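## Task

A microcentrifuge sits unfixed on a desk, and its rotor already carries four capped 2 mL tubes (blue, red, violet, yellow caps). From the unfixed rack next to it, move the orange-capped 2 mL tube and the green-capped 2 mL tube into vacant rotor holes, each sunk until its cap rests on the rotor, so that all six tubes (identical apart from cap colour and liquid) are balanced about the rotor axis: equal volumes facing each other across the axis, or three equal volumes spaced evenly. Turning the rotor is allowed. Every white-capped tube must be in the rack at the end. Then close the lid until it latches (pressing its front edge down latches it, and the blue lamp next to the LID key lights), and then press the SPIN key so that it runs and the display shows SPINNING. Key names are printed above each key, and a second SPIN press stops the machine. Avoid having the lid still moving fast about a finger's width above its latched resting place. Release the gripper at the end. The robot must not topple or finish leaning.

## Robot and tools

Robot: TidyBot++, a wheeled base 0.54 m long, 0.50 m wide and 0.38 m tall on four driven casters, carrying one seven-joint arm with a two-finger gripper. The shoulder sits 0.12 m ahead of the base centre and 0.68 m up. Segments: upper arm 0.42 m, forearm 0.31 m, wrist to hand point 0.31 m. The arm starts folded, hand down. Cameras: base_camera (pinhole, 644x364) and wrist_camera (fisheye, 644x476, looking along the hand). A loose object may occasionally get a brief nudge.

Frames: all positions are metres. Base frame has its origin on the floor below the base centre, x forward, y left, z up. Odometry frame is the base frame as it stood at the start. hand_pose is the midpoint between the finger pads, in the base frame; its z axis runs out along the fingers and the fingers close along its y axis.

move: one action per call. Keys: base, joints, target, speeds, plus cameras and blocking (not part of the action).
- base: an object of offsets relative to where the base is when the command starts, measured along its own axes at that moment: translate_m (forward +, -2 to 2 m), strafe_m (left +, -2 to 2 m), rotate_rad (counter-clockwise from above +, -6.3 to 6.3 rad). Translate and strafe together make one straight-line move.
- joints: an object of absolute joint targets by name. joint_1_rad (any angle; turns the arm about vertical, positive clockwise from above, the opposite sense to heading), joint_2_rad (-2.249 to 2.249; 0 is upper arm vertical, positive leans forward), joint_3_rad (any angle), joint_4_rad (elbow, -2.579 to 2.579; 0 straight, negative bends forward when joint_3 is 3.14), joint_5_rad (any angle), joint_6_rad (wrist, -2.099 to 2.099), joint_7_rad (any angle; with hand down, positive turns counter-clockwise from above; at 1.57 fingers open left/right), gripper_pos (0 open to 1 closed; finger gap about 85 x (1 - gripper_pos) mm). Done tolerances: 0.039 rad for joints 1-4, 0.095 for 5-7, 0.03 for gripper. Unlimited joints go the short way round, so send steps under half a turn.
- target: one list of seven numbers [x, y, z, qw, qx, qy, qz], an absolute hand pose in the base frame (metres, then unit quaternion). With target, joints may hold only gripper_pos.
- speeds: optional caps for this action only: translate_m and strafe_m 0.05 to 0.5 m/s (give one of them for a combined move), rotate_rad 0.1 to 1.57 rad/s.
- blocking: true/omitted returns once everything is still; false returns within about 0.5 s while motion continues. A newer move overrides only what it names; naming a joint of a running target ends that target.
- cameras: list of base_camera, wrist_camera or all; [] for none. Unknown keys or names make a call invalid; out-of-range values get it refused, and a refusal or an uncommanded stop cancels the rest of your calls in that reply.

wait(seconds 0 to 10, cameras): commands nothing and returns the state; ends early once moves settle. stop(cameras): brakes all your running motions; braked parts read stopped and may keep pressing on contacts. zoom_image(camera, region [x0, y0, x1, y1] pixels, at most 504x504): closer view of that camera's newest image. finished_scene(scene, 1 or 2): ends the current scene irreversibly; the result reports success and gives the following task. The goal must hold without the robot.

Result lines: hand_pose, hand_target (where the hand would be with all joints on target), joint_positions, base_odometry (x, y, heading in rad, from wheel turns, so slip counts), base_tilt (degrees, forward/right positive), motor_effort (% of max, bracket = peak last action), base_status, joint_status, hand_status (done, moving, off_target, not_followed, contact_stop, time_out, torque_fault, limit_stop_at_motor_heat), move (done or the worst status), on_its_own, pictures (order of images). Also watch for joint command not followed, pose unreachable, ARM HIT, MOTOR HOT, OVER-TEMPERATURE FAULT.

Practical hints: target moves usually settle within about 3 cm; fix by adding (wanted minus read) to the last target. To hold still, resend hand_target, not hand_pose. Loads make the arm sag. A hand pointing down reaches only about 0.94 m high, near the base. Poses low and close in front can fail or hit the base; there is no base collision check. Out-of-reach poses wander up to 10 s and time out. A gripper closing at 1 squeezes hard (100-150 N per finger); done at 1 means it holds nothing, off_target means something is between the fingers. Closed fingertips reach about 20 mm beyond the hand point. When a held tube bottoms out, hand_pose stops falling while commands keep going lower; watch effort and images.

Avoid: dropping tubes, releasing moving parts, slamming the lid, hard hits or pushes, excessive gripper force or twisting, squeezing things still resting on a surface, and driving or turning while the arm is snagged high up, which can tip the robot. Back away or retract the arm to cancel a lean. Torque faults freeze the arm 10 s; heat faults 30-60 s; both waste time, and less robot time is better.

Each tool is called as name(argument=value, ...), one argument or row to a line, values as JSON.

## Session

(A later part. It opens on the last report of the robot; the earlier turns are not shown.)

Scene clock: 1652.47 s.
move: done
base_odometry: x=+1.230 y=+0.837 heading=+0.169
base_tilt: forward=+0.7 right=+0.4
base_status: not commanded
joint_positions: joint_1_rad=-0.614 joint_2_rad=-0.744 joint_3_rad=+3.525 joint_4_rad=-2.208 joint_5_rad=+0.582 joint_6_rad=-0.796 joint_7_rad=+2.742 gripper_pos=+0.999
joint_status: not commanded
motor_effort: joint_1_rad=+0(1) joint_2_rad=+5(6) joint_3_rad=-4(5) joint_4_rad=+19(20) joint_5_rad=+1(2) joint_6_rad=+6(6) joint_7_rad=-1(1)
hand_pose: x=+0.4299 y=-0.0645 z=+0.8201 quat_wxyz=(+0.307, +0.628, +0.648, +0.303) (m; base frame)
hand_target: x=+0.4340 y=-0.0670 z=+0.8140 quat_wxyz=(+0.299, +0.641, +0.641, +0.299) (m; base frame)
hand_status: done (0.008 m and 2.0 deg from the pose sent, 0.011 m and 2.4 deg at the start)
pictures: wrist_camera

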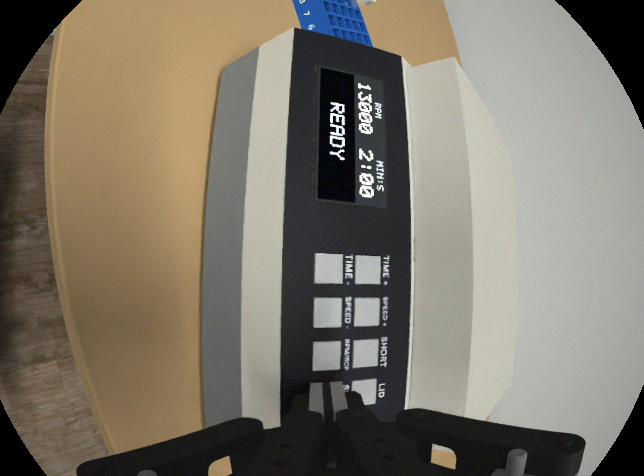

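move(
  target=[0.437, -0.068, 0.807, 0.299, 0.641, 0.641, 0.299],
  cameras=["wrist_camera"],
)

move(
  target=[0.439, -0.068, 0.799, 0.299, 0.641, 0.641, 0.299],
  cameras=["wrist_camera"],
)

Scene clock: 1660.90 s.
move: off_target
base_odometry: x=+1.230 y=+0.837 heading=+0.169
base_tilt: forward=+0.7 right=+0.4
base_status: not commanded
joint_positions: joint_1_rad=-0.614 joint_2_rad=-0.742 joint_3_rad=+3.534 joint_4_rad=-2.211 joint_5_rad=+0.583 joint_6_rad=-0.782 joint_7_rad=+2.742 gripper_pos=+0.999
joint_status: not commanded
motor_effort: joint_1_rad=-1(2) joint_2_rad=+7(11) joint_3_rad=-3(4) joint_4_rad=+16(19) joint_5_rad=+0(2) joint_6_rad=+5(6) joint_7_rad=-1(1)
hand_pose: x=+0.4322 y=-0.0648 z=+0.8199 quat_wxyz=(+0.307, +0.628, +0.646, +0.306) (m; base frame)
hand_target: x=+0.4370 y=-0.0680 z=+0.8070 quat_wxyz=(+0.299, +0.641, +0.641, +0.299) (m; base frame)
hand_status: off_target (0.014 m and 2.0 deg from the pose sent, 0.015 m and 2.0 deg at the start)
pictures: wrist_camera

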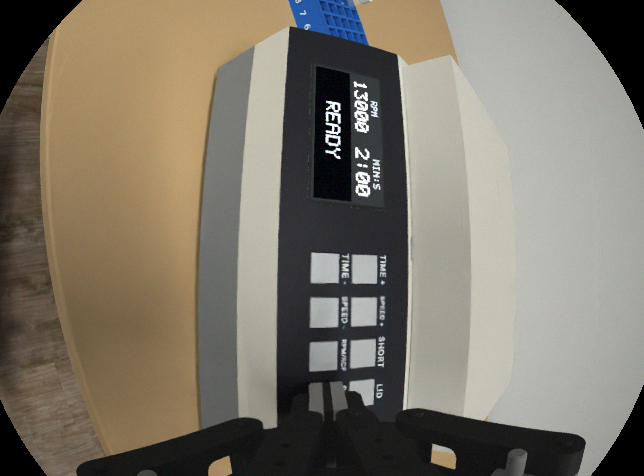

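Scene clock: 1661.50 s.
move: off_target
base_odometry: x=+1.230 y=+0.837 heading=+0.169
base_tilt: forward=+0.7 right=+0.4
base_status: not commanded
joint_positions: joint_1_rad=-0.614 joint_2_rad=-0.743 joint_3_rad=+3.539 joint_4_rad=-2.215 joint_5_rad=+0.584 joint_6_rad=-0.765 joint_7_rad=+2.742 gripper_pos=+0.999
joint_status: not commanded
motor_effort: joint_1_rad=-2(4) joint_2_rad=+10(13) joint_3_rad=-2(3) joint_4_rad=+15(17) joint_5_rad=+0(2) joint_6_rad=+6(7) joint_7_rad=-1(1)
hand_pose: x=+0.4344 y=-0.0645 z=+0.8209 quat_wxyz=(+0.308, +0.627, +0.644, +0.312) (m; base frame)
hand_target: x=+0.4390 y=-0.0680 z=+0.7990 quat_wxyz=(+0.299, +0.641, +0.641, +0.299) (m; base frame)
hand_status: off_target (0.023 m and 2.5 deg from the pose sent, 0.022 m and 2.0 deg at the start)
pictures: wrist_camera

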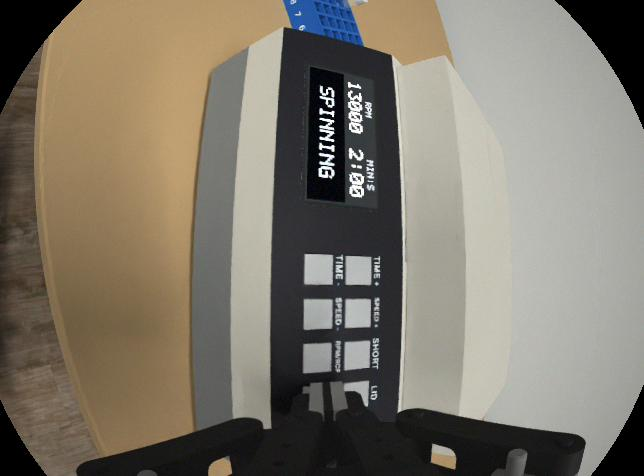

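SPINNING. Retreat.

move(
  target=[0.415, -0.066, 0.85, 0.299, 0.641, 0.641, 0.299],
  cameras=[],
)

move(
  target=[0.37, -0.066, 0.92, 0.299, 0.641, 0.641, 0.299],
  cameras=["wrist_camera"],
)

Scene clock: 1666.10 s.
move: off_target
base_odometry: x=+1.230 y=+0.837 heading=+0.169
base_tilt: forward=+0.7 right=+0.4
base_status: not commanded
joint_positions: joint_1_rad=-0.614 joint_2_rad=-0.744 joint_3_rad=+3.493 joint_4_rad=-2.113 joint_5_rad=+0.567 joint_6_rad=-0.889 joint_7_rad=+2.742 gripper_pos=+0.999
joint_status: not commanded
motor_effort: joint_1_rad=+0(2) joint_2_rad=+5(10) joint_3_rad=-4(5) joint_4_rad=+19(20) joint_5_rad=+1(2) joint_6_rad=+5(6) joint_7_rad=-1(1)
hand_pose: x=+0.4277 y=-0.0708 z=+0.8528 quat_wxyz=(+0.313, +0.636, +0.637, +0.303) (m; base frame)
hand_target: x=+0.4150 y=-0.0660 z=+0.8500 quat_wxyz=(+0.299, +0.641, +0.641, +0.299) (m; base frame)
hand_status: off_target (0.014 m and 1.8 deg from the pose sent, 0.035 m and 2.5 deg at the start)
pictures: none
No camera images: "cameras" was empty.

Scene clock: 1667.63 s.
move: off_target
base_odometry: x=+1.230 y=+0.837 heading=+0.169
base_tilt: forward=+0.7 right=+0.3
base_status: not commanded
joint_positions: joint_1_rad=-0.601 joint_2_rad=-0.776 joint_3_rad=+3.378 joint_4_rad=-1.891 joint_5_rad=+0.504 joint_6_rad=-1.165 joint_7_rad=+2.747 gripper_pos=+0.999
joint_status: not commanded
motor_effort: joint_1_rad=-1(1) joint_2_rad=+7(8) joint_3_rad=-4(5) joint_4_rad=+18(20) joint_5_rad=+2(3) joint_6_rad=+6(7) joint_7_rad=-1(1)
hand_pose: x=+0.3878 y=-0.0728 z=+0.9227 quat_wxyz=(+0.308, +0.652, +0.622, +0.305) (m; base frame)
hand_target: x=+0.3700 y=-0.0660 z=+0.9200 quat_wxyz=(+0.299, +0.641, +0.641, +0.299) (m; base frame)
hand_status: off_target (0.019 m and 2.8 deg from the pose sent, 0.089 m and 1.8 deg at the start)
pictures: wrist_camera

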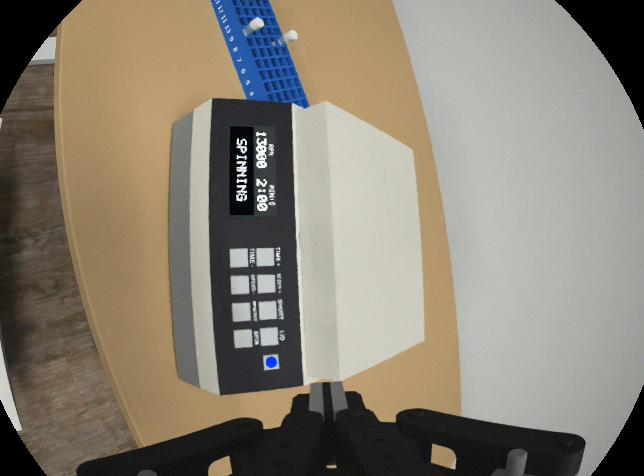

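finished_scene(
  scene=1,
)

The scene is finished: the task was done.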